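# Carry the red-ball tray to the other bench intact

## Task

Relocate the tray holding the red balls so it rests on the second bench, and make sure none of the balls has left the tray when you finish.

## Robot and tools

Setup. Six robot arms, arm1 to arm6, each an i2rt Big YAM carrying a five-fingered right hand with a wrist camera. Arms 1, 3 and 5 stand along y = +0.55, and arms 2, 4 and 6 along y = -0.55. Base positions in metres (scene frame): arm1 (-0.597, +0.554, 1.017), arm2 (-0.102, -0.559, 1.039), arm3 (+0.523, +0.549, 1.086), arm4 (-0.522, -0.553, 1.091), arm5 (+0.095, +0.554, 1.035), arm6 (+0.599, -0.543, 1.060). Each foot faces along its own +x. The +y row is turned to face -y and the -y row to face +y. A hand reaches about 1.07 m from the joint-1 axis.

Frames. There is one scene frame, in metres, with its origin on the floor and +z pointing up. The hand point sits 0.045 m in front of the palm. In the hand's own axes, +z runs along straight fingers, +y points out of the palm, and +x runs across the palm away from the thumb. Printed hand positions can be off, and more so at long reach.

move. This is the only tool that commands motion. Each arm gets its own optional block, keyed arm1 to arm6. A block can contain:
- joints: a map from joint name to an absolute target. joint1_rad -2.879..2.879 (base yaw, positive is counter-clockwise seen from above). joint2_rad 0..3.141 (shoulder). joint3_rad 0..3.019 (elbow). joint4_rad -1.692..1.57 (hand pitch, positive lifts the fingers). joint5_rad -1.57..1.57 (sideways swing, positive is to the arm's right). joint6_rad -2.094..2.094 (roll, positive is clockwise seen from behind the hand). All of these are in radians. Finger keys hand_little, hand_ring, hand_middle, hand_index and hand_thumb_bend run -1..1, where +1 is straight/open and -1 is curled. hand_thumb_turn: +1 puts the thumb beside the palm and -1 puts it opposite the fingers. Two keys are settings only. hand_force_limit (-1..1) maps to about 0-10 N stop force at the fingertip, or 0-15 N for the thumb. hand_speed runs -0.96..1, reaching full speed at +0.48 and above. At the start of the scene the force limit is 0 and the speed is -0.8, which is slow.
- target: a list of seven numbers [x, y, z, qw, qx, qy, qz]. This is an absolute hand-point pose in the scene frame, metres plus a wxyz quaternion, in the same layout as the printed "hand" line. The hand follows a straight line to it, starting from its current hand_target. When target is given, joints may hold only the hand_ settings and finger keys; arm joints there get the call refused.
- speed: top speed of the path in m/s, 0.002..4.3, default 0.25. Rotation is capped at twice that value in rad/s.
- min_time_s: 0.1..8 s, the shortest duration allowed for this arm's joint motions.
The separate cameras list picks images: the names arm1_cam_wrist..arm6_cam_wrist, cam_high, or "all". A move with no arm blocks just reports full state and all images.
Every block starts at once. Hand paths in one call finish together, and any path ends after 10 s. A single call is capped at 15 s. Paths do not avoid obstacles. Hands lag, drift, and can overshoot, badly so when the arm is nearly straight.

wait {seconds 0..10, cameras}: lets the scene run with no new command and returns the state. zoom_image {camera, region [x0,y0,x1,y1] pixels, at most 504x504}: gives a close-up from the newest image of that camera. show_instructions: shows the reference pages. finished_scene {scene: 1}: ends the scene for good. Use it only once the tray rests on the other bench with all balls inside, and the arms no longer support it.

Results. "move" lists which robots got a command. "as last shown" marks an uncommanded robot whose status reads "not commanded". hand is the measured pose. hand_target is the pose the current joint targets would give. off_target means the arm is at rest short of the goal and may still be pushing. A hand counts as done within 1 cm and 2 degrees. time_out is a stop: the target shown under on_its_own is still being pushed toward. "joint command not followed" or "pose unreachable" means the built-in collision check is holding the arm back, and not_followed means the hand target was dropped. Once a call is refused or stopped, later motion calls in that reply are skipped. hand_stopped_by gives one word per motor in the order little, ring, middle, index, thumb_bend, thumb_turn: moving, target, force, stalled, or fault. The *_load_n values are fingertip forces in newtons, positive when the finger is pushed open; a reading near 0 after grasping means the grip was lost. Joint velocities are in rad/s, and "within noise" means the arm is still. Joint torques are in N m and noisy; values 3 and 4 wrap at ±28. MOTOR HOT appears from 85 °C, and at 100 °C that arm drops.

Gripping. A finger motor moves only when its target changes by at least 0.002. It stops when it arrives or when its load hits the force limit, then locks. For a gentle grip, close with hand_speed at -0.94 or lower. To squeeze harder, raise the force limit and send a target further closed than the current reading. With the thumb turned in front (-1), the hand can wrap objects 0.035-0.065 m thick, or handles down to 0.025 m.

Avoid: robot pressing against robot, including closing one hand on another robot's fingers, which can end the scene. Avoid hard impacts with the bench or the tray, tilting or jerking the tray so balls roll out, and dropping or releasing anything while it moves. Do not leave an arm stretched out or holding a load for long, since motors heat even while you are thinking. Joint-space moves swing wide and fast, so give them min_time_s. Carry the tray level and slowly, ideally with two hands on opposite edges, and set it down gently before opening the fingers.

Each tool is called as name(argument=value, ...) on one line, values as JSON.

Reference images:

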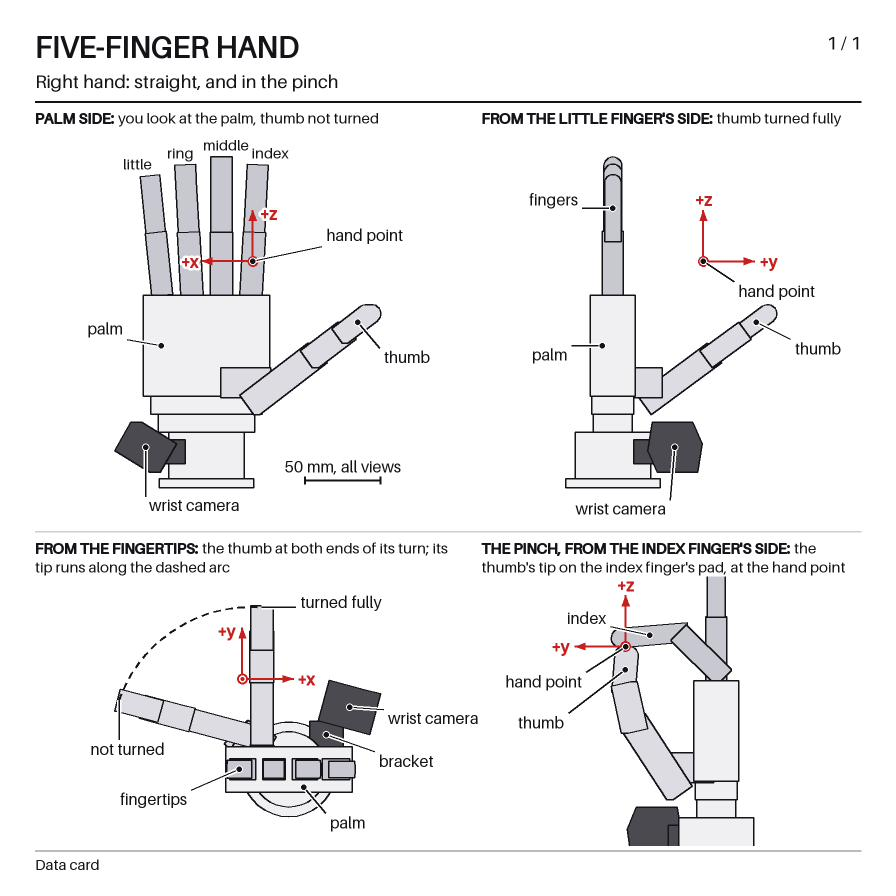

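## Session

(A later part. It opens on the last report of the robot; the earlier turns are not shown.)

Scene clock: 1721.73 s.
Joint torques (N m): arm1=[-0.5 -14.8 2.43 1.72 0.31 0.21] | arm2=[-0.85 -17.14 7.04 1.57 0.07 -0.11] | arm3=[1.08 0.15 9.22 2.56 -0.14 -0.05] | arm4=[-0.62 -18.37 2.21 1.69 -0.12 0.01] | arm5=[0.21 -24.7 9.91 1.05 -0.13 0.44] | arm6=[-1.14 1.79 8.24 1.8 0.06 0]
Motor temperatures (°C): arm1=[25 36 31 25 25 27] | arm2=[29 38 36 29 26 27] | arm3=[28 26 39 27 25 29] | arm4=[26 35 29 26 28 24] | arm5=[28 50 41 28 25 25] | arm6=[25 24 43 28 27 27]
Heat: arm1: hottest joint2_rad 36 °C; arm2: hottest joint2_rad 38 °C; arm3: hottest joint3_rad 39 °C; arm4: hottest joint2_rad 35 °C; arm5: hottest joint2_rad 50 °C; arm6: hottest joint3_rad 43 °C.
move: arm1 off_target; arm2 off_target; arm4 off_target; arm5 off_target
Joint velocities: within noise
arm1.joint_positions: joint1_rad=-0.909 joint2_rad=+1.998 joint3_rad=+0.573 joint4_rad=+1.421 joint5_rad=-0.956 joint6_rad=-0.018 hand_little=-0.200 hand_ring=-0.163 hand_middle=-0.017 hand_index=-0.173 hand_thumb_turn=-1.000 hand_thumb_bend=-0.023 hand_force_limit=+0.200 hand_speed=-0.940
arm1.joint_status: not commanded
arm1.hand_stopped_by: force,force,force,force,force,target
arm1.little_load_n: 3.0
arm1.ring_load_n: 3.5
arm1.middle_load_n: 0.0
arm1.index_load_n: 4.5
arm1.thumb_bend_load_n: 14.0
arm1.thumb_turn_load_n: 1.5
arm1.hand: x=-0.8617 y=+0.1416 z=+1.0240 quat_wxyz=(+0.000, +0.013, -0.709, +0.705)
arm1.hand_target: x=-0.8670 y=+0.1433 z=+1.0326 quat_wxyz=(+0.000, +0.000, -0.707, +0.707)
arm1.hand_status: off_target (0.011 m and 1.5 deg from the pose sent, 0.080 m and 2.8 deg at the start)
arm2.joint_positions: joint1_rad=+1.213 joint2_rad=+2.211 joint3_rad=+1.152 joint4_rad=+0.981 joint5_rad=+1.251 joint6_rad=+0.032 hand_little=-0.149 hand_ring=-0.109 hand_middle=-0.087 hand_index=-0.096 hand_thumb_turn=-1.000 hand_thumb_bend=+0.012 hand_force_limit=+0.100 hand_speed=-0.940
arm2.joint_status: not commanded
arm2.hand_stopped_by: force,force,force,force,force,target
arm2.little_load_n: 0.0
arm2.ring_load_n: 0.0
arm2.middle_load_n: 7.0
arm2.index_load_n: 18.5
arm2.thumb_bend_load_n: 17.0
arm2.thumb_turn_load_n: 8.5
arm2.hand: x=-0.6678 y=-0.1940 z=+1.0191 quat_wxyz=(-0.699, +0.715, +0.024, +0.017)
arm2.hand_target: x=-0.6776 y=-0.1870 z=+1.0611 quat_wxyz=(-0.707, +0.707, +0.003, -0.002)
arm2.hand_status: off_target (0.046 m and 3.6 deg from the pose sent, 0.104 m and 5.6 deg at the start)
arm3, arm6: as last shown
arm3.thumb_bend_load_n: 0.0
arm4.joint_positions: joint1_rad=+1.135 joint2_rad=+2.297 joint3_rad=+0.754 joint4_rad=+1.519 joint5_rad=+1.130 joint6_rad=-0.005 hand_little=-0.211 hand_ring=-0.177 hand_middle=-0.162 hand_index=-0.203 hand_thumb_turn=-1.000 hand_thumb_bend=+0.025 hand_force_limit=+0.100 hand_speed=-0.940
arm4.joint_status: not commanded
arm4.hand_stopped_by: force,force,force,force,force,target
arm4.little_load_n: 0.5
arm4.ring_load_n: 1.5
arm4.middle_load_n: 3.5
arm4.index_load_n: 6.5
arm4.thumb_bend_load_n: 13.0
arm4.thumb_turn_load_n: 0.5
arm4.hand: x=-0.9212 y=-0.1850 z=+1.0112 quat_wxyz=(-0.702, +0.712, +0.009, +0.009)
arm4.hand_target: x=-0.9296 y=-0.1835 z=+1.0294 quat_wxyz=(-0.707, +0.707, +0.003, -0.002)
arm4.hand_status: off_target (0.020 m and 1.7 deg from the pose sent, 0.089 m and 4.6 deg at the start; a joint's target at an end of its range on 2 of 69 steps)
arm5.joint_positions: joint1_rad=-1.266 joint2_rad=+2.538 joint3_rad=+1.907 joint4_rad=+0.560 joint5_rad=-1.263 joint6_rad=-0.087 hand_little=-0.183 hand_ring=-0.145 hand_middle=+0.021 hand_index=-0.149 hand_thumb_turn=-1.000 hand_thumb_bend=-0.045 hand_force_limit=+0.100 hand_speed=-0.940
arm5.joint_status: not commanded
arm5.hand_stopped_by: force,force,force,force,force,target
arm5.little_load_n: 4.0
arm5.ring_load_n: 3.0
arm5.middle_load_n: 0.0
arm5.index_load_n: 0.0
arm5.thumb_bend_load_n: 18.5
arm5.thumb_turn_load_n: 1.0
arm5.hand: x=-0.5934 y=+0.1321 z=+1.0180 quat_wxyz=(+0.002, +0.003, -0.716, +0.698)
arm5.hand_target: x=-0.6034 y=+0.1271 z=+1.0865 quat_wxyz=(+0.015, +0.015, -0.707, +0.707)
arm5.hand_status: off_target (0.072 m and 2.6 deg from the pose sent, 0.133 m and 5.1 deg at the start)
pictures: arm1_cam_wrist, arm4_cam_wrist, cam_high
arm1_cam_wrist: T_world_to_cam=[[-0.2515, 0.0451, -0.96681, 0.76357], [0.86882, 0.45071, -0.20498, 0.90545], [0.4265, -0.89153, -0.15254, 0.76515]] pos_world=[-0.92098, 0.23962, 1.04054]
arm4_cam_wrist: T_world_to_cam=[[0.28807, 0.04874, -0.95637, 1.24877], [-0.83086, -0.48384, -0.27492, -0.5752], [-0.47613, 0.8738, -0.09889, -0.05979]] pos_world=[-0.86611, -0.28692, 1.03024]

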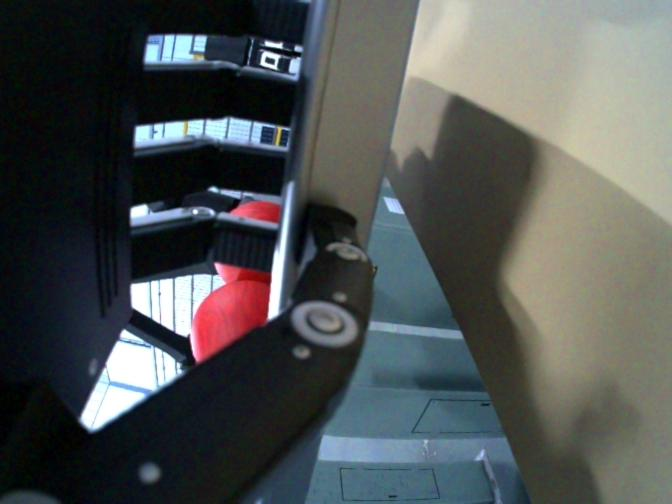

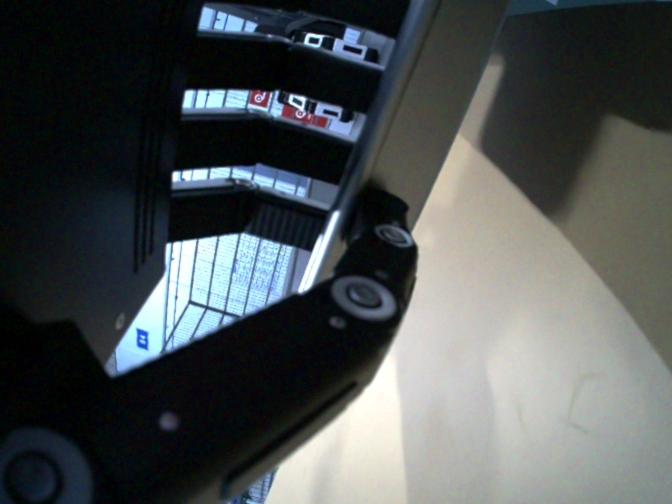

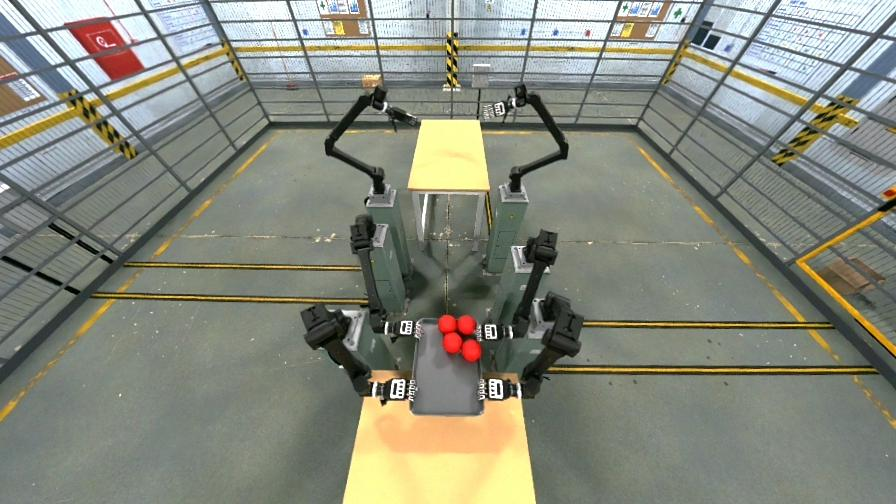

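move(arm1={"target": [-0.8671, 0.1440, 1.083, 0, 0, -0.7071, 0.7071], "speed": 0.04}, arm4={"target": [-0.9256, -0.1790, 1.078, -0.7071, 0.7071, 0, 0], "speed": 0.04}, arm2={"target": [-0.6753, -0.1839, 1.124, -0.7071, 0.7071, 0, 0], "speed": 0.04}, arm5={"target": [-0.6049, 0.1272, 1.137, 0.018, 0.012, -0.707, 0.707], "speed": 0.04}, cameras=["cam_high", "arm2_cam_wrist", "arm5_cam_wrist"])

zoom_image(camera="cam_high", region=[370, 290, 530, 430])

Scene clock: 1733.73 s.
Joint torques (N m): arm1=[-1.26 -13.63 4.01 1.69 0.17 0.21] | arm2=[-1.08 -17.2 8.32 1.7 0.28 -0.09] | arm3=[1.14 1.08 9.32 2.43 -0.11 -0.01] | arm4=[-1.67 -17.38 3.23 1.44 -0.11 0.05] | arm5=[-0.15 -24.47 10.54 0.85 0.2 0.37] | arm6=[-1.14 1.79 8.24 1.8 0.06 0]
Motor temperatures (°C): arm1=[25 36 31 25 25 27] | arm2=[29 39 37 29 26 27] | arm3=[28 26 39 27 25 29] | arm4=[26 36 29 26 28 24] | arm5=[28 50 42 27 25 25] | arm6=[25 24 43 28 27 27]
Heat: arm1: hottest joint2_rad 36 °C; arm2: hottest joint2_rad 39 °C; arm3: hottest joint3_rad 39 °C; arm4: hottest joint2_rad 36 °C; arm5: hottest joint2_rad 50 °C; arm6: hottest joint3_rad 43 °C.
move: arm1 off_target; arm2 off_target; arm4 off_target; arm5 off_target
Joint velocities: within noise
arm1.joint_positions: joint1_rad=-0.914 joint2_rad=+1.816 joint3_rad=+0.558 joint4_rad=+1.246 joint5_rad=-0.956 joint6_rad=-0.018 hand_little=-0.200 hand_ring=-0.163 hand_middle=-0.017 hand_index=-0.173 hand_thumb_turn=-1.000 hand_thumb_bend=-0.023 hand_force_limit=+0.200 hand_speed=-0.940
arm1.joint_status: not commanded
arm1.hand_stopped_by: force,force,force,force,force,target
arm1.little_load_n: 3.5
arm1.ring_load_n: 4.0
arm1.middle_load_n: 1.0
arm1.index_load_n: 4.0
arm1.thumb_bend_load_n: 15.5
arm1.thumb_turn_load_n: 1.0
arm1.hand: x=-0.8639 y=+0.1424 z=+1.0717 quat_wxyz=(-0.001, +0.009, -0.710, +0.704)
arm1.hand_target: x=-0.8677 y=+0.1440 z=+1.0817 quat_wxyz=(+0.000, -0.001, -0.707, +0.707)
arm1.hand_status: off_target (0.012 m and 1.2 deg from the pose sent, 0.059 m and 1.5 deg at the start)
arm2.joint_positions: joint1_rad=+1.214 joint2_rad=+2.087 joint3_rad=+1.139 joint4_rad=+0.855 joint5_rad=+1.246 joint6_rad=+0.032 hand_little=-0.149 hand_ring=-0.109 hand_middle=-0.087 hand_index=-0.096 hand_thumb_turn=-1.000 hand_thumb_bend=+0.012 hand_force_limit=+0.100 hand_speed=-0.940
arm2.joint_status: not commanded
arm2.hand_stopped_by: force,force,force,force,force,target
arm2.little_load_n: 0.0
arm2.ring_load_n: 0.0
arm2.middle_load_n: 6.0
arm2.index_load_n: 20.5
arm2.thumb_bend_load_n: 18.0
arm2.thumb_turn_load_n: 9.0
arm2.hand: x=-0.6703 y=-0.1950 z=+1.0725 quat_wxyz=(-0.697, +0.716, +0.030, +0.020)
arm2.hand_target: x=-0.6772 y=-0.1870 z=+1.1227 quat_wxyz=(-0.707, +0.707, +0.002, -0.002)
arm2.hand_status: off_target (0.053 m and 4.4 deg from the pose sent, 0.106 m and 3.6 deg at the start)
arm3, arm6: as last shown
arm4.joint_positions: joint1_rad=+1.135 joint2_rad=+2.136 joint3_rad=+0.707 joint4_rad=+1.412 joint5_rad=+1.120 joint6_rad=-0.011 hand_little=-0.211 hand_ring=-0.178 hand_middle=-0.162 hand_index=-0.203 hand_thumb_turn=-1.000 hand_thumb_bend=+0.025 hand_force_limit=+0.100 hand_speed=-0.940
arm4.joint_status: not commanded
arm4.hand_stopped_by: force,force,force,force,force,target
arm4.little_load_n: 0.0
arm4.ring_load_n: 0.0
arm4.middle_load_n: 2.5
arm4.index_load_n: 7.5
arm4.thumb_bend_load_n: 12.5
arm4.thumb_turn_load_n: 1.5
arm4.hand: x=-0.9242 y=-0.1844 z=+1.0612 quat_wxyz=(-0.703, +0.711, +0.013, +0.005)
arm4.hand_target: x=-0.9265 y=-0.1792 z=+1.0767 quat_wxyz=(-0.707, +0.707, +0.004, +0.000)
arm4.hand_status: off_target (0.018 m and 1.7 deg from the pose sent, 0.067 m and 1.7 deg at the start)
arm5.joint_positions: joint1_rad=-1.266 joint2_rad=+2.460 joint3_rad=+1.901 joint4_rad=+0.488 joint5_rad=-1.263 joint6_rad=-0.081 hand_little=-0.183 hand_ring=-0.145 hand_middle=+0.021 hand_index=-0.149 hand_thumb_turn=-1.000 hand_thumb_bend=-0.045 hand_force_limit=+0.100 hand_speed=-0.940
arm5.joint_status: not commanded
arm5.hand_stopped_by: force,force,force,force,force,target
arm5.little_load_n: 2.0
arm5.ring_load_n: 2.0
arm5.middle_load_n: 0.5
arm5.index_load_n: 0.0
arm5.thumb_bend_load_n: 20.0
arm5.thumb_turn_load_n: 2.5
arm5.hand: x=-0.5955 y=+0.1313 z=+1.0678 quat_wxyz=(+0.000, +0.001, -0.716, +0.698)
arm5.hand_target: x=-0.6045 y=+0.1271 z=+1.1350 quat_wxyz=(+0.018, +0.012, -0.707, +0.707)
arm5.hand_status: off_target (0.070 m and 2.9 deg from the pose sent, 0.120 m and 2.6 deg at the start)
pictures: arm2_cam_wrist, arm5_cam_wrist, cam_high
arm2_cam_wrist: T_world_to_cam=[[0.32398, -0.02673, -0.94568, 1.22773], [-0.8108, -0.52292, -0.26299, -0.3589], [-0.48749, 0.85196, -0.19109, 0.15854]] pos_world=[-0.61148, -0.28993, 1.09696]
arm5_cam_wrist: T_world_to_cam=[[-0.26604, 0.03661, -0.96327, 0.8629], [0.80246, 0.56209, -0.20026, 0.61272], [0.53411, -0.82627, -0.17892, 0.73387]] pos_world=[-0.65409, 0.23037, 1.08521]

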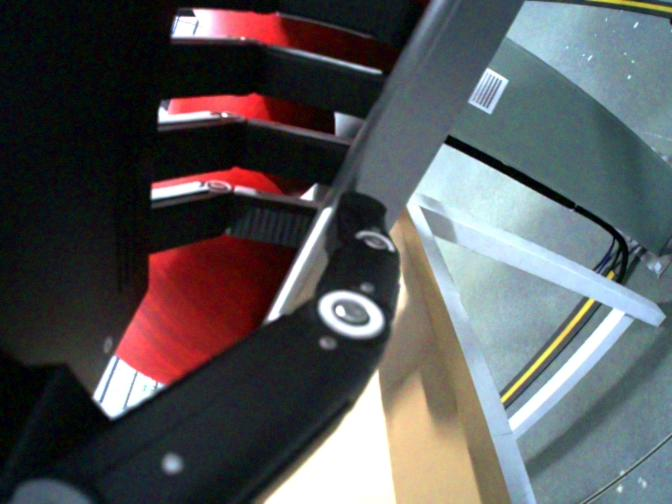

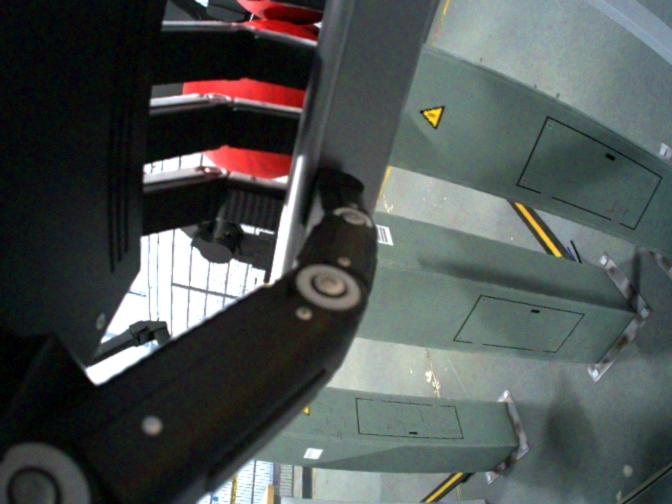

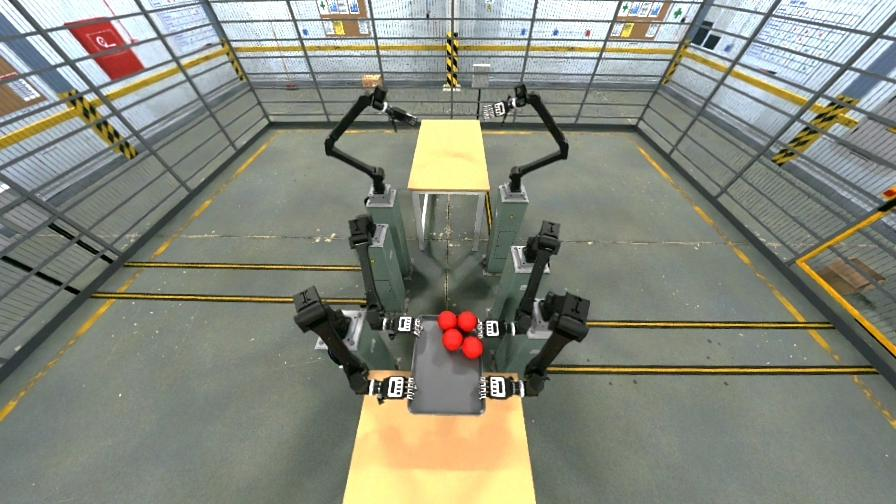

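Scaled by 3.150.

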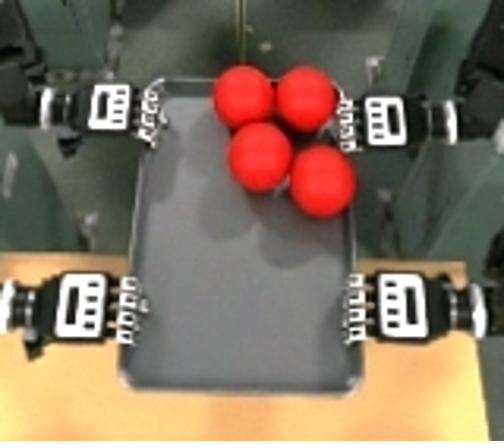

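move(arm1={"target": [-0.7421, 0.1440, 1.080, 0, 0, -0.7071, 0.7071], "speed": 0.06}, arm4={"target": [-0.8006, -0.1790, 1.074, -0.7071, 0.7071, 0, 0], "speed": 0.06}, arm2={"target": [-0.5503, -0.1839, 1.104, -0.7067, 0.7067, -0.0247, -0.0247], "speed": 0.06}, arm5={"target": [-0.4799, 0.1272, 1.109, 0.012, 0.006, -0.707, 0.707], "speed": 0.06}, cameras=["cam_high", "arm2_cam_wrist", "arm5_cam_wrist"])

zoom_image(camera="cam_high", region=[370, 270, 530, 410])

Scene clock: 1768.70 s.
Joint torques (N m): arm1=[-0.56 -10.34 2.48 3.43 0.47 0.13] | arm2=[-1.03 -13.16 5.56 3.55 0.36 0.11] | arm3=[1.08 0.67 9.29 2.47 -0.11 -0.06] | arm4=[-1.85 -14.1 1.31 3.49 0.08 0.12] | arm5=[1.08 -20.19 8.36 3.02 0.36 0.4] | arm6=[-1.14 1.85 8.24 1.8 0.06 0]
Motor temperatures (°C): arm1=[25 35 31 24 25 27] | arm2=[29 36 38 29 26 27] | arm3=[28 26 39 27 25 29] | arm4=[26 34 29 26 28 24] | arm5=[28 54 44 27 25 25] | arm6=[25 24 43 28 27 27]
Heat: arm1: hottest joint2_rad 35 °C; arm2: hottest joint3_rad 38 °C; arm3: hottest joint3_rad 39 °C; arm4: hottest joint2_rad 34 °C; arm5: hottest joint2_rad 54 °C; arm6: hottest joint3_rad 43 °C.
move: arm1 off_target; arm2 off_target; arm4 off_target; arm5 off_target
Joint velocities: within noise
arm1.joint_positions: joint1_rad=-0.656 joint2_rad=+1.702 joint3_rad=+0.309 joint4_rad=+1.350 joint5_rad=-0.703 joint6_rad=-0.020 hand_little=-0.200 hand_ring=-0.163 hand_middle=-0.017 hand_index=-0.173 hand_thumb_turn=-1.000 hand_thumb_bend=-0.023 hand_force_limit=+0.200 hand_speed=-0.940
arm1.joint_status: not commanded
arm1.hand_stopped_by: force,force,force,force,force,target
arm1.little_load_n: 3.5
arm1.ring_load_n: 5.0
arm1.middle_load_n: 3.0
arm1.index_load_n: 4.0
arm1.thumb_bend_load_n: 18.5
arm1.thumb_turn_load_n: 2.0
arm1.hand: x=-0.7391 y=+0.1452 z=+1.0677 quat_wxyz=(-0.008, +0.005, -0.719, +0.695)
arm1.hand_target: x=-0.7425 y=+0.1451 z=+1.0801 quat_wxyz=(+0.001, +0.002, -0.708, +0.706)
arm1.hand_status: off_target (0.013 m and 2.3 deg from the pose sent, 0.122 m and 1.2 deg at the start)
arm2.joint_positions: joint1_rad=+1.113 joint2_rad=+1.932 joint3_rad=+0.777 joint4_rad=+1.044 joint5_rad=+1.153 joint6_rad=+0.088 hand_little=-0.149 hand_ring=-0.109 hand_middle=-0.087 hand_index=-0.096 hand_thumb_turn=-1.000 hand_thumb_bend=+0.013 hand_force_limit=+0.100 hand_speed=-0.940
arm2.joint_status: not commanded
arm2.hand_stopped_by: force,force,force,force,force,target
arm2.little_load_n: 0.0
arm2.ring_load_n: 0.0
arm2.middle_load_n: 11.0
arm2.index_load_n: 16.5
arm2.thumb_bend_load_n: 18.0
arm2.thumb_turn_load_n: 8.5
arm2.hand: x=-0.5433 y=-0.1890 z=+1.0665 quat_wxyz=(-0.692, +0.722, +0.012, +0.008)
arm2.hand_target: x=-0.5486 y=-0.1817 z=+1.1041 quat_wxyz=(-0.706, +0.707, -0.027, -0.024)
arm2.hand_status: off_target (0.039 m and 6.2 deg from the pose sent, 0.125 m and 8.2 deg at the start)
arm3, arm6: as last shown
arm4.joint_positions: joint1_rad=+0.949 joint2_rad=+2.062 joint3_rad=+0.423 joint4_rad=+1.513 joint5_rad=+0.951 joint6_rad=+0.052 hand_little=-0.211 hand_ring=-0.177 hand_middle=-0.162 hand_index=-0.203 hand_thumb_turn=-1.000 hand_thumb_bend=+0.026 hand_force_limit=+0.100 hand_speed=-0.940
arm4.joint_status: not commanded
arm4.hand_stopped_by: force,force,force,force,force,target
arm4.little_load_n: 0.0
arm4.ring_load_n: 1.0
arm4.middle_load_n: 5.5
arm4.index_load_n: 7.0
arm4.thumb_bend_load_n: 15.5
arm4.thumb_turn_load_n: 1.0
arm4.hand: x=-0.7972 y=-0.1829 z=+1.0552 quat_wxyz=(-0.679, +0.734, +0.014, +0.020)
arm4.hand_target: x=-0.7993 y=-0.1767 z=+1.0754 quat_wxyz=(-0.692, +0.721, -0.008, +0.003)
arm4.hand_status: off_target (0.020 m and 5.3 deg from the pose sent, 0.124 m and 1.7 deg at the start; a joint's target at an end of its range on 47 of 83 steps)
arm5.joint_positions: joint1_rad=-1.212 joint2_rad=+2.222 joint3_rad=+1.397 joint4_rad=+0.731 joint5_rad=-1.213 joint6_rad=-0.081 hand_little=-0.183 hand_ring=-0.145 hand_middle=+0.021 hand_index=-0.149 hand_thumb_turn=-1.000 hand_thumb_bend=-0.045 hand_force_limit=+0.100 hand_speed=-0.940
arm5.joint_status: not commanded
arm5.hand_stopped_by: force,force,force,force,force,target
arm5.little_load_n: 4.0
arm5.ring_load_n: 3.5
arm5.middle_load_n: 1.0
arm5.index_load_n: 0.0
arm5.thumb_bend_load_n: 22.5
arm5.thumb_turn_load_n: 2.5
arm5.hand: x=-0.4699 y=+0.1356 z=+1.0624 quat_wxyz=(-0.009, -0.005, -0.720, +0.693)
arm5.hand_target: x=-0.4786 y=+0.1279 z=+1.1109 quat_wxyz=(+0.012, +0.008, -0.708, +0.706)
arm5.hand_status: off_target (0.048 m and 3.5 deg from the pose sent, 0.123 m and 2.2 deg at the start)
pictures: arm2_cam_wrist, arm5_cam_wrist, cam_high
arm2_cam_wrist: T_world_to_cam=[[0.2843, -0.04493, -0.95768, 1.16886], [-0.82618, -0.51827, -0.22095, -0.30681], [-0.48641, 0.85404, -0.18446, 0.20812]] pos_world=[-0.48456, -0.28423, 1.08999]
arm5_cam_wrist: T_world_to_cam=[[-0.24658, 0.04689, -0.96799, 0.90369], [0.80448, 0.56684, -0.17747, 0.48447], [0.54038, -0.82249, -0.1775, 0.67023]] pos_world=[-0.52909, 0.23427, 1.07971]

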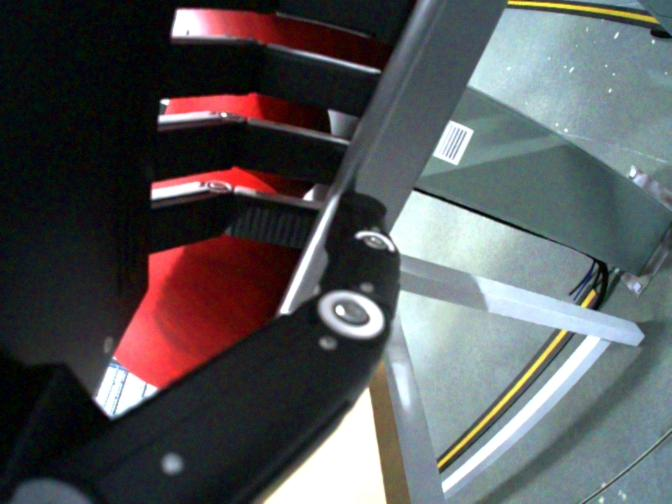

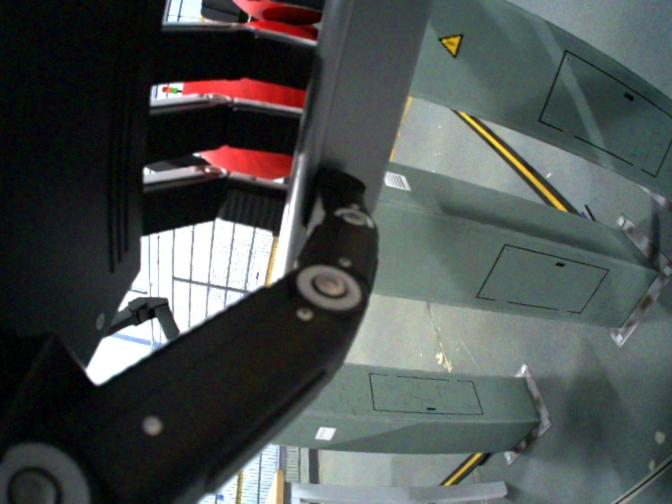

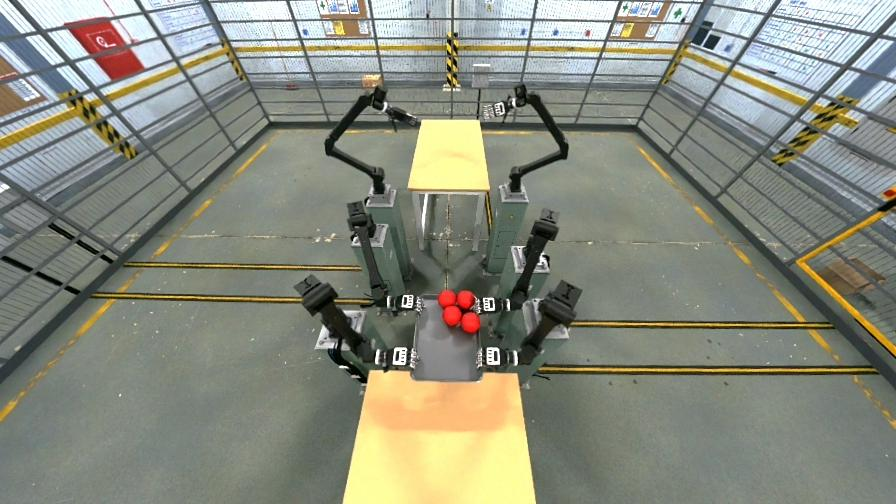

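Scaled by 3.150.

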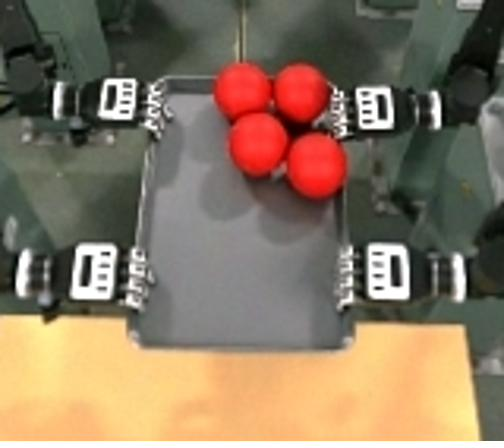

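move(arm1={"target": [-0.6221, 0.1440, 1.128, 0, 0, -0.7071, 0.7071], "speed": 0.06}, arm4={"target": [-0.6806, -0.1790, 1.120, -0.7071, 0.7071, 0, 0], "speed": 0.06}, arm2={"target": [-0.4303, -0.1839, 1.147, -0.7067, 0.7067, -0.0247, -0.0247], "speed": 0.06}, arm5={"target": [-0.3599, 0.1272, 1.147, 0.008, 0.003, -0.707, 0.707], "speed": 0.06}, cameras=["cam_high"])

zoom_image(camera="cam_high", region=[370, 240, 530, 380])

Scene clock: 1787.30 s.
Joint torques (N m): arm1=[-0.62 -6.95 5.2 2.36 0.46 0.1] | arm2=[-1.14 -9.64 6.09 2.62 0.36 0.07] | arm3=[1.67 0.85 9.42 2.62 -0.11 0] | arm4=[-1.85 -9.52 1.61 3.59 -0.11 0.01] | arm5=[-0.56 -15.91 8.06 3 0.37 0.55] | arm6=[-1.14 1.79 8.24 1.8 0.06 0]
Motor temperatures (°C): arm1=[25 34 31 25 25 27] | arm2=[29 35 37 29 26 27] | arm3=[28 26 39 27 25 29] | arm4=[26 35 29 26 27 24] | arm5=[28 51 43 27 25 25] | arm6=[25 24 44 28 27 27]
Heat: arm1: hottest joint2_rad 34 °C; arm2: hottest joint3_rad 37 °C; arm3: hottest joint3_rad 39 °C; arm4: hottest joint2_rad 35 °C; arm5: hottest joint2_rad 51 °C; arm6: hottest joint3_rad 44 °C.
move: arm1 done; arm2 off_target; arm4 off_target; arm5 off_target
Joint velocities: within noise
arm1.joint_positions: joint1_rad=-0.234 joint2_rad=+1.300 joint3_rad=+0.173 joint4_rad=+1.107 joint5_rad=-0.273 joint6_rad=-0.020 hand_little=-0.200 hand_ring=-0.163 hand_middle=-0.017 hand_index=-0.173 hand_thumb_turn=-1.000 hand_thumb_bend=-0.023 hand_force_limit=+0.200 hand_speed=-0.940
arm1.joint_status: not commanded
arm1.hand_stopped_by: force,force,force,force,force,target
arm1.little_load_n: 4.0
arm1.ring_load_n: 4.5
arm1.middle_load_n: 2.0
arm1.index_load_n: 5.0
arm1.thumb_bend_load_n: 16.0
arm1.thumb_turn_load_n: 1.0
arm1.hand: x=-0.6227 y=+0.1449 z=+1.1181 quat_wxyz=(+0.002, +0.010, -0.715, +0.699)
arm1.hand_target: x=-0.6232 y=+0.1450 z=+1.1264 quat_wxyz=(+0.002, +0.003, -0.708, +0.706)
arm1.hand_status: done (0.010 m and 1.8 deg from the pose sent, 0.132 m and 2.3 deg at the start)
arm2.joint_positions: joint1_rad=+0.972 joint2_rad=+1.627 joint3_rad=+0.480 joint4_rad=+1.060 joint5_rad=+1.012 joint6_rad=+0.089 hand_little=-0.149 hand_ring=-0.109 hand_middle=-0.087 hand_index=-0.096 hand_thumb_turn=-1.000 hand_thumb_bend=+0.013 hand_force_limit=+0.100 hand_speed=-0.940
arm2.joint_status: not commanded
arm2.hand_stopped_by: force,force,force,force,force,target
arm2.little_load_n: 0.0
arm2.ring_load_n: -0.5
arm2.middle_load_n: 12.5
arm2.index_load_n: 17.0
arm2.thumb_bend_load_n: 18.0
arm2.thumb_turn_load_n: 8.5
arm2.hand: x=-0.4268 y=-0.1885 z=+1.1160 quat_wxyz=(-0.691, +0.723, +0.002, -0.002)
arm2.hand_target: x=-0.4289 y=-0.1823 z=+1.1471 quat_wxyz=(-0.706, +0.707, -0.027, -0.024)
arm2.hand_status: off_target (0.032 m and 4.7 deg from the pose sent, 0.139 m and 6.2 deg at the start)
arm3, arm6: as last shown
arm3.index_load_n: -0.5
arm4.joint_positions: joint1_rad=+0.639 joint2_rad=+1.795 joint3_rad=+0.167 joint4_rad=+1.516 joint5_rad=+0.635 joint6_rad=+0.040 hand_little=-0.211 hand_ring=-0.178 hand_middle=-0.162 hand_index=-0.203 hand_thumb_turn=-1.000 hand_thumb_bend=+0.026 hand_force_limit=+0.100 hand_speed=-0.940
arm4.joint_status: not commanded
arm4.hand_stopped_by: force,force,force,force,force,target
arm4.little_load_n: 0.0
arm4.ring_load_n: 0.0
arm4.middle_load_n: 5.5
arm4.index_load_n: 8.0
arm4.thumb_bend_load_n: 16.0
arm4.thumb_turn_load_n: 2.0
arm4.hand: x=-0.6832 y=-0.1843 z=+1.1055 quat_wxyz=(-0.673, +0.740, +0.008, +0.010)
arm4.hand_target: x=-0.6822 y=-0.1801 z=+1.1202 quat_wxyz=(-0.687, +0.726, +0.000, +0.004)
arm4.hand_status: off_target (0.016 m and 5.7 deg from the pose sent, 0.133 m and 5.3 deg at the start; a joint's target at an end of its range on 86 of 86 steps)
arm5.joint_positions: joint1_rad=-1.132 joint2_rad=+1.943 joint3_rad=+1.029 joint4_rad=+0.821 joint5_rad=-1.136 joint6_rad=-0.081 hand_little=-0.184 hand_ring=-0.145 hand_middle=+0.021 hand_index=-0.149 hand_thumb_turn=-1.000 hand_thumb_bend=-0.045 hand_force_limit=+0.100 hand_speed=-0.940
arm5.joint_status: not commanded
arm5.hand_stopped_by: force,force,force,force,force,target
arm5.little_load_n: 1.5
arm5.ring_load_n: 2.0
arm5.middle_load_n: 0.5
arm5.index_load_n: 0.0
arm5.thumb_bend_load_n: 23.0
arm5.thumb_turn_load_n: 3.0
arm5.hand: x=-0.3520 y=+0.1354 z=+1.1088 quat_wxyz=(-0.009, -0.002, -0.723, +0.691)
arm5.hand_target: x=-0.3597 y=+0.1289 z=+1.1467 quat_wxyz=(+0.008, +0.004, -0.709, +0.706)
arm5.hand_status: off_target (0.040 m and 3.2 deg from the pose sent, 0.139 m and 3.0 deg at the start)
arm6.thumb_bend_load_n: -0.5

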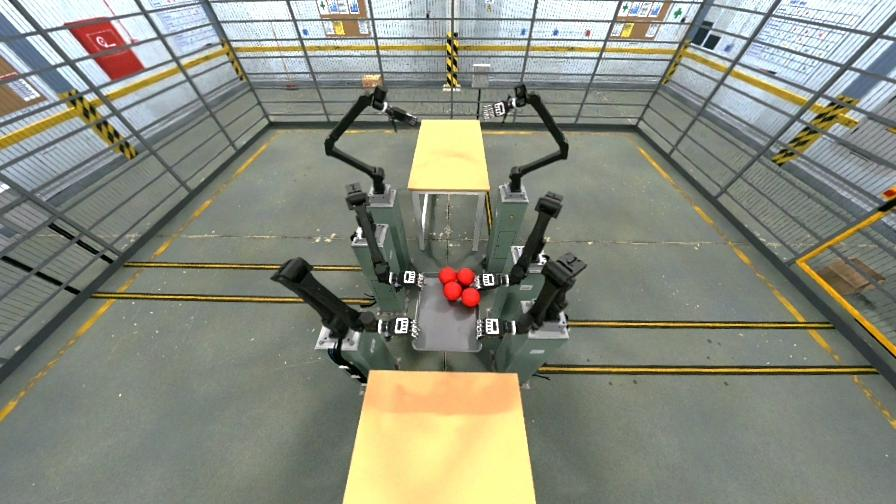

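Scaled by 3.150.

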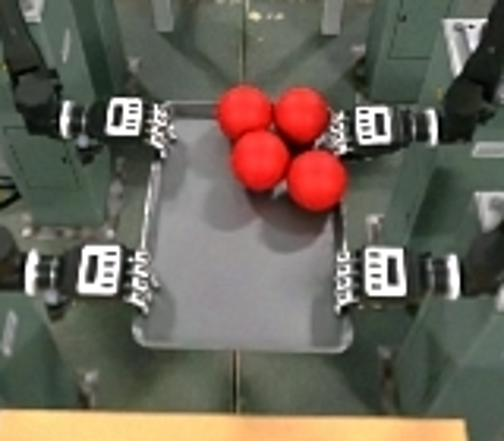

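move(arm1={"target": [-0.5021, 0.1440, 1.177, 0, 0, -0.7071, 0.7071], "speed": 0.06}, arm4={"target": [-0.5606, -0.1790, 1.170, -0.7071, 0.7071, 0, 0], "speed": 0.06}, arm2={"target": [-0.3103, -0.1839, 1.190, -0.7067, 0.7067, -0.0247, -0.0247], "speed": 0.06}, arm5={"target": [-0.2399, 0.1272, 1.189, 0.004, 0.001, -0.707, 0.707], "speed": 0.06}, cameras=["cam_high"])

zoom_image(camera="cam_high", region=[370, 210, 530, 350])

Scene clock: 1809.07 s.
Joint torques (N m): arm1=[-0.73 -3.49 6.95 1.02 1.16 0.29] | arm2=[-1.26 -2.08 7.16 0.92 -0.11 0.07] | arm3=[1.61 0.85 9.22 2.47 -0.17 -0.1] | arm4=[-2.14 -10.34 3.03 3.62 -0.14 0.01] | arm5=[0.62 -13.8 8.46 2.71 0.4 0.71] | arm6=[-1.08 1.85 8.24 1.8 0.06 0]
Motor temperatures (°C): arm1=[25 34 31 25 25 27] | arm2=[29 33 36 29 26 27] | arm3=[28 26 39 27 25 29] | arm4=[26 34 29 27 27 24] | arm5=[28 48 41 28 25 25] | arm6=[25 24 44 28 27 27]
Heat: arm1: hottest joint2_rad 34 °C; arm2: hottest joint3_rad 36 °C; arm3: hottest joint3_rad 39 °C; arm4: hottest joint2_rad 34 °C; arm5: hottest joint2_rad 48 °C; arm6: hottest joint3_rad 44 °C.
move: arm1 off_target; arm2 off_target; arm4 off_target; arm5 off_target
Joint velocities: within noise
arm1.joint_positions: joint1_rad=+0.313 joint2_rad=+1.003 joint3_rad=+0.245 joint4_rad=+0.812 joint5_rad=+0.253 joint6_rad=-0.040 hand_little=-0.199 hand_ring=-0.163 hand_middle=-0.017 hand_index=-0.173 hand_thumb_turn=-1.000 hand_thumb_bend=-0.022 hand_force_limit=+0.200 hand_speed=-0.940
arm1.joint_status: not commanded
arm1.hand_stopped_by: force,force,force,force,force,target
arm1.little_load_n: 12.5
arm1.ring_load_n: 5.0
arm1.middle_load_n: 0.0
arm1.index_load_n: 2.0
arm1.thumb_bend_load_n: 20.0
arm1.thumb_turn_load_n: -1.5
arm1.hand: x=-0.4971 y=+0.1397 z=+1.1922 quat_wxyz=(-0.001, +0.021, -0.689, +0.725)
arm1.hand_target: x=-0.5037 y=+0.1437 z=+1.1769 quat_wxyz=(+0.004, +0.004, -0.706, +0.708)
arm1.hand_status: off_target (0.017 m and 3.8 deg from the pose sent, 0.134 m and 1.8 deg at the start)
arm2.joint_positions: joint1_rad=+0.734 joint2_rad=+1.150 joint3_rad=+0.286 joint4_rad=+0.884 joint5_rad=+0.774 joint6_rad=+0.088 hand_little=-0.149 hand_ring=-0.109 hand_middle=-0.088 hand_index=-0.097 hand_thumb_turn=-1.000 hand_thumb_bend=+0.008 hand_force_limit=+0.100 hand_speed=-0.940
arm2.joint_status: not commanded
arm2.hand_stopped_by: force,force,force,force,force,target
arm2.little_load_n: 0.0
arm2.ring_load_n: 0.0
arm2.middle_load_n: 0.0
arm2.index_load_n: -1.0
arm2.thumb_bend_load_n: 0.0
arm2.thumb_turn_load_n: 0.0
arm2.hand: x=-0.3193 y=-0.1856 z=+1.1973 quat_wxyz=(-0.712, +0.701, -0.028, -0.034)
arm2.hand_target: x=-0.3133 y=-0.1865 z=+1.1891 quat_wxyz=(-0.705, +0.708, -0.025, -0.026)
arm2.hand_status: off_target (0.012 m and 1.5 deg from the pose sent, 0.138 m and 4.7 deg at the start)
arm3, arm6: as last shown
arm3.index_load_n: 0.0
arm4.joint_positions: joint1_rad=+0.078 joint2_rad=+1.499 joint3_rad=+0.047 joint4_rad=+1.368 joint5_rad=+0.069 joint6_rad=+0.023 hand_little=-0.211 hand_ring=-0.178 hand_middle=-0.162 hand_index=-0.202 hand_thumb_turn=-0.999 hand_thumb_bend=+0.030 hand_force_limit=+0.100 hand_speed=-0.940
arm4.joint_status: not commanded
arm4.hand_stopped_by: force,force,force,force,force,target
arm4.little_load_n: 0.0
arm4.ring_load_n: 0.0
arm4.middle_load_n: 3.0
arm4.index_load_n: 13.5
arm4.thumb_bend_load_n: 26.0
arm4.thumb_turn_load_n: 7.5
arm4.hand: x=-0.5676 y=-0.1832 z=+1.1405 quat_wxyz=(-0.675, +0.738, -0.005, -0.007)
arm4.hand_target: x=-0.5639 y=-0.1787 z=+1.1679 quat_wxyz=(-0.706, +0.708, -0.006, -0.004)
arm4.hand_status: off_target (0.031 m and 5.2 deg from the pose sent, 0.139 m and 5.7 deg at the start; a joint's target at an end of its range on 25 of 91 steps)
arm5.joint_positions: joint1_rad=-1.007 joint2_rad=+1.678 joint3_rad=+0.730 joint4_rad=+0.827 joint5_rad=-1.021 joint6_rad=-0.093 hand_little=-0.183 hand_ring=-0.144 hand_middle=+0.021 hand_index=-0.149 hand_thumb_turn=-1.000 hand_thumb_bend=-0.040 hand_force_limit=+0.100 hand_speed=-0.940
arm5.joint_status: not commanded
arm5.hand_stopped_by: force,force,force,force,force,target
arm5.little_load_n: 18.0
arm5.ring_load_n: 10.0
arm5.middle_load_n: 0.0
arm5.index_load_n: 0.0
arm5.thumb_bend_load_n: 39.0
arm5.thumb_turn_load_n: -4.0
arm5.hand: x=-0.2301 y=+0.1348 z=+1.1375 quat_wxyz=(-0.015, +0.000, -0.731, +0.683)
arm5.hand_target: x=-0.2391 y=+0.1283 z=+1.1880 quat_wxyz=(+0.003, +0.003, -0.709, +0.705)
arm5.hand_status: off_target (0.053 m and 4.5 deg from the pose sent, 0.138 m and 2.9 deg at the start)
arm6.little_load_n: -0.5
arm6.thumb_bend_load_n: 0.0

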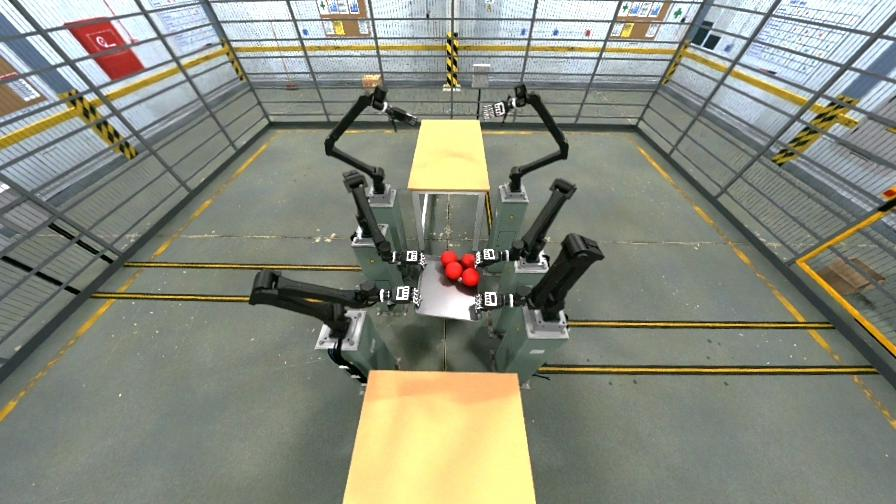

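Scaled by 3.150.

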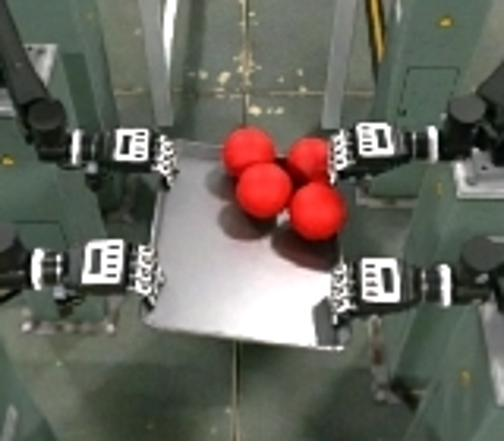

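move(arm1={"target": [-0.5021, 0.1440, 1.135, 0, 0, -0.7071, 0.7071], "speed": 0.03}, cameras=["cam_high", "arm1_cam_wrist", "arm5_cam_wrist", "arm4_cam_wrist", "arm2_cam_wrist"])

zoom_image(camera="cam_high", region=[370, 210, 530, 350])

Scene clock: 1835.67 s.
Joint torques (N m): arm1=[-0.21 -0.5 3.43 1.4 0.99 0.38] | arm2=[-0.67 -1.73 7.23 1.05 -0.12 0.08] | arm3=[0.73 1.14 9.62 2.47 -0.09 -0.05] | arm4=[-1.85 -9.99 3.7 4.22 -0.14 0.03] | arm5=[-1.38 -14.33 8.68 2.45 0.27 0.74] | arm6=[-1.14 1.85 8.24 1.8 0.06 0]
Motor temperatures (°C): arm1=[25 33 33 24 27 27] | arm2=[29 32 37 29 26 27] | arm3=[28 26 39 27 25 29] | arm4=[26 33 29 27 27 24] | arm5=[28 47 41 28 26 26] | arm6=[25 24 44 28 27 27]
Heat: arm1: hottest joint2_rad 33 °C; arm2: hottest joint3_rad 37 °C; arm3: hottest joint3_rad 39 °C; arm4: hottest joint2_rad 33 °C; arm5: hottest joint2_rad 47 °C; arm6: hottest joint3_rad 44 °C.
move: arm1 off_target
Joint velocities: within noise
arm1.joint_positions: joint1_rad=+0.318 joint2_rad=+1.164 joint3_rad=+0.214 joint4_rad=+1.065 joint5_rad=+0.264 joint6_rad=-0.040 hand_little=-0.199 hand_ring=-0.163 hand_middle=-0.017 hand_index=-0.174 hand_thumb_turn=-1.000 hand_thumb_bend=-0.023 hand_force_limit=+0.200 hand_speed=-0.940
arm1.joint_status: not commanded
arm1.hand_stopped_by: force,force,force,force,force,target
arm1.little_load_n: 10.0
arm1.ring_load_n: 4.0
arm1.middle_load_n: 0.0
arm1.index_load_n: 0.0
arm1.thumb_bend_load_n: 14.5
arm1.thumb_turn_load_n: -2.0
arm1.hand: x=-0.4956 y=+0.1339 z=+1.1798 quat_wxyz=(-0.005, +0.013, -0.667, +0.745)
arm1.hand_target: x=-0.5026 y=+0.1466 z=+1.1401 quat_wxyz=(+0.000, +0.000, -0.703, +0.711)
arm1.hand_status: off_target (0.046 m and 6.5 deg from the pose sent, 0.058 m and 3.8 deg at the start)
arm2, arm3, arm4, arm5, arm6: as last shown
arm2.joint_positions: joint1_rad=+0.716 joint2_rad=+1.143 joint3_rad=+0.286 joint4_rad=+0.881 joint5_rad=+0.774 joint6_rad=+0.088 hand_little=-0.149 hand_ring=-0.109 hand_middle=-0.088 hand_index=-0.097 hand_thumb_turn=-1.000 hand_thumb_bend=+0.008 hand_force_limit=+0.100 hand_speed=-0.940
arm2.hand: x=-0.3122 y=-0.1819 z=+1.1991 quat_wxyz=(-0.713, +0.700, -0.035, -0.028)
arm2.hand_target: x=-0.3089 y=-0.1841 z=+1.1891 quat_wxyz=(-0.706, +0.708, -0.029, -0.022)
arm4.joint_positions: joint1_rad=+0.063 joint2_rad=+1.499 joint3_rad=+0.037 joint4_rad=+1.354 joint5_rad=+0.069 joint6_rad=+0.012 hand_little=-0.211 hand_ring=-0.178 hand_middle=-0.162 hand_index=-0.202 hand_thumb_turn=-0.999 hand_thumb_bend=+0.030 hand_force_limit=+0.100 hand_speed=-0.940
arm4.middle_load_n: 4.5
arm4.index_load_n: 10.5
arm4.thumb_bend_load_n: 25.5
arm4.hand: x=-0.5609 y=-0.1888 z=+1.1333 quat_wxyz=(-0.666, +0.746, -0.006, +0.002)
arm4.hand_target: x=-0.5586 y=-0.1786 z=+1.1670 quat_wxyz=(-0.705, +0.709, -0.007, +0.004)
arm5.joint_positions: joint1_rad=-0.997 joint2_rad=+1.678 joint3_rad=+0.729 joint4_rad=+0.827 joint5_rad=-1.016 joint6_rad=-0.093 hand_little=-0.182 hand_ring=-0.144 hand_middle=+0.021 hand_index=-0.149 hand_thumb_turn=-1.000 hand_thumb_bend=-0.040 hand_force_limit=+0.100 hand_speed=-0.940
arm5.little_load_n: 21.0
arm5.ring_load_n: 11.5
arm5.thumb_bend_load_n: 34.5
arm5.thumb_turn_load_n: -4.5
arm5.hand: x=-0.2266 y=+0.1320 z=+1.1369 quat_wxyz=(-0.017, +0.001, -0.731, +0.682)
arm5.hand_target: x=-0.2390 y=+0.1280 z=+1.1882 quat_wxyz=(+0.003, +0.003, -0.709, +0.706)
arm6.little_load_n: 0.0
pictures: arm1_cam_wrist, arm2_cam_wrist, arm4_cam_wrist, arm5_cam_wrist, cam_high
arm1_cam_wrist: T_world_to_cam=[[-0.244, -0.06659, -0.96749, 1.02608], [0.8676, 0.43073, -0.24846, 0.67612], [0.43327, -0.90002, -0.04733, 0.50625]] pos_world=[-0.55558, 0.23273, 1.18467]
arm2_cam_wrist: T_world_to_cam=[[0.16903, 0.01223, -0.98553, 1.23818], [-0.85682, -0.49238, -0.15307, -0.16911], [-0.48713, 0.8703, -0.07275, 0.2077]] pos_world=[-0.25301, -0.27917, 1.2095]
arm4_cam_wrist: T_world_to_cam=[[0.25877, -0.04958, -0.96466, 1.23638], [-0.84444, -0.4965, -0.201, -0.33791], [-0.46899, 0.86662, -0.17035, 0.21086]] pos_world=[-0.5064, -0.28921, 1.1607]
arm5_cam_wrist: T_world_to_cam=[[-0.24507, 0.07177, -0.96684, 1.03164], [0.79311, 0.58841, -0.15736, 0.27581], [0.5576, -0.80537, -0.20113, 0.57761]] pos_world=[-0.28799, 0.22887, 1.15701]

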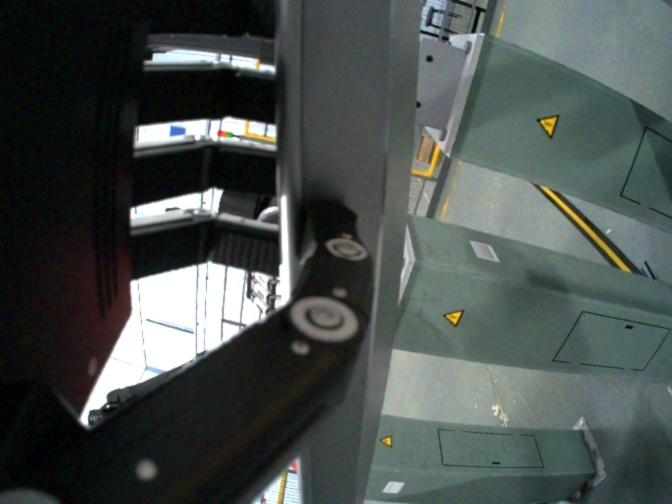

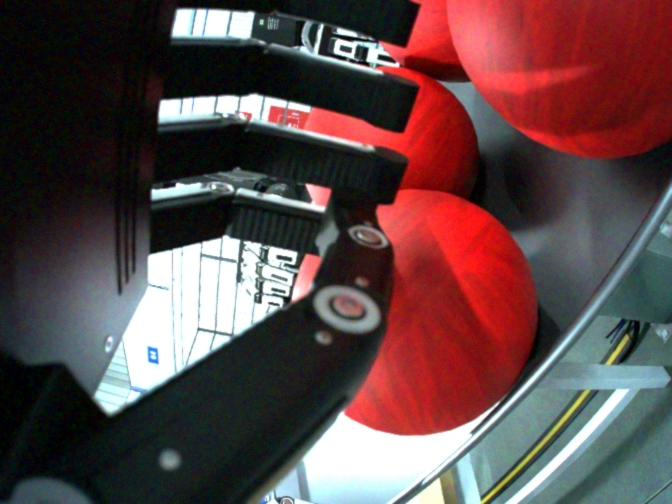

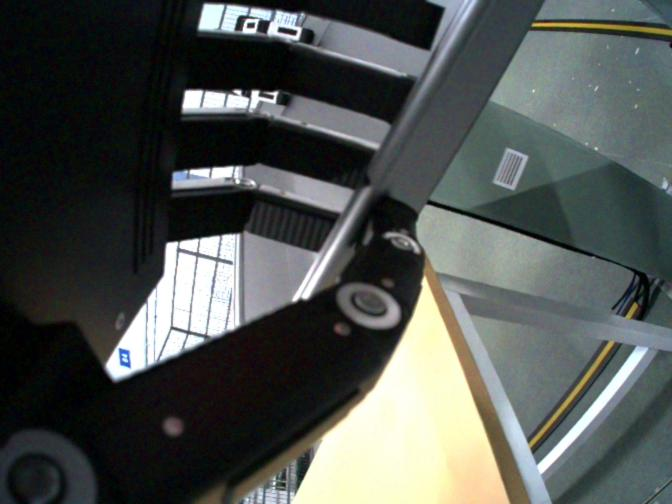

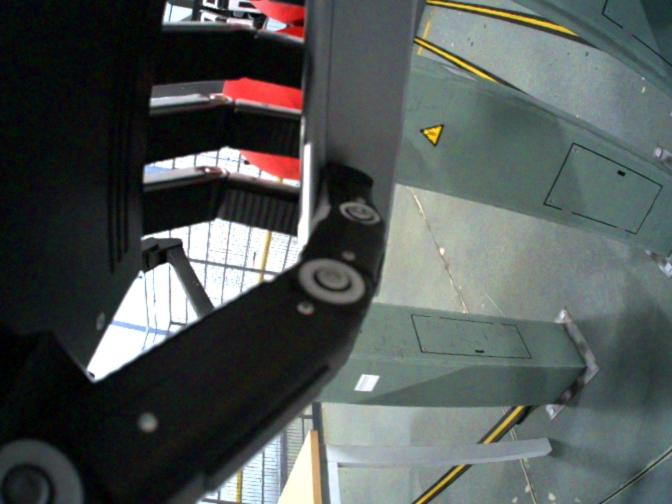

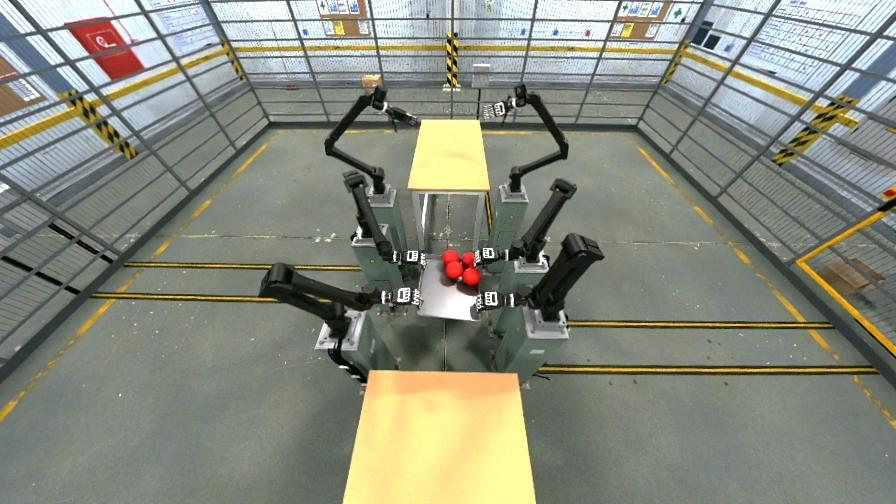

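Scaled by 3.150.

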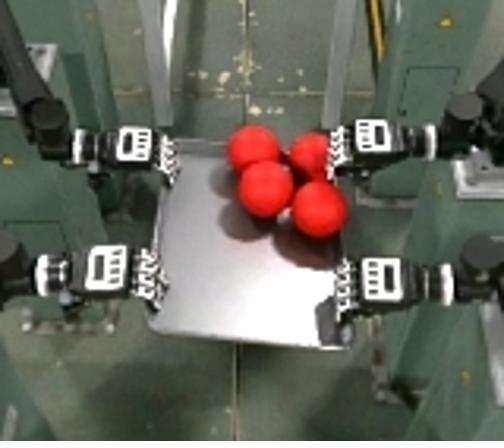

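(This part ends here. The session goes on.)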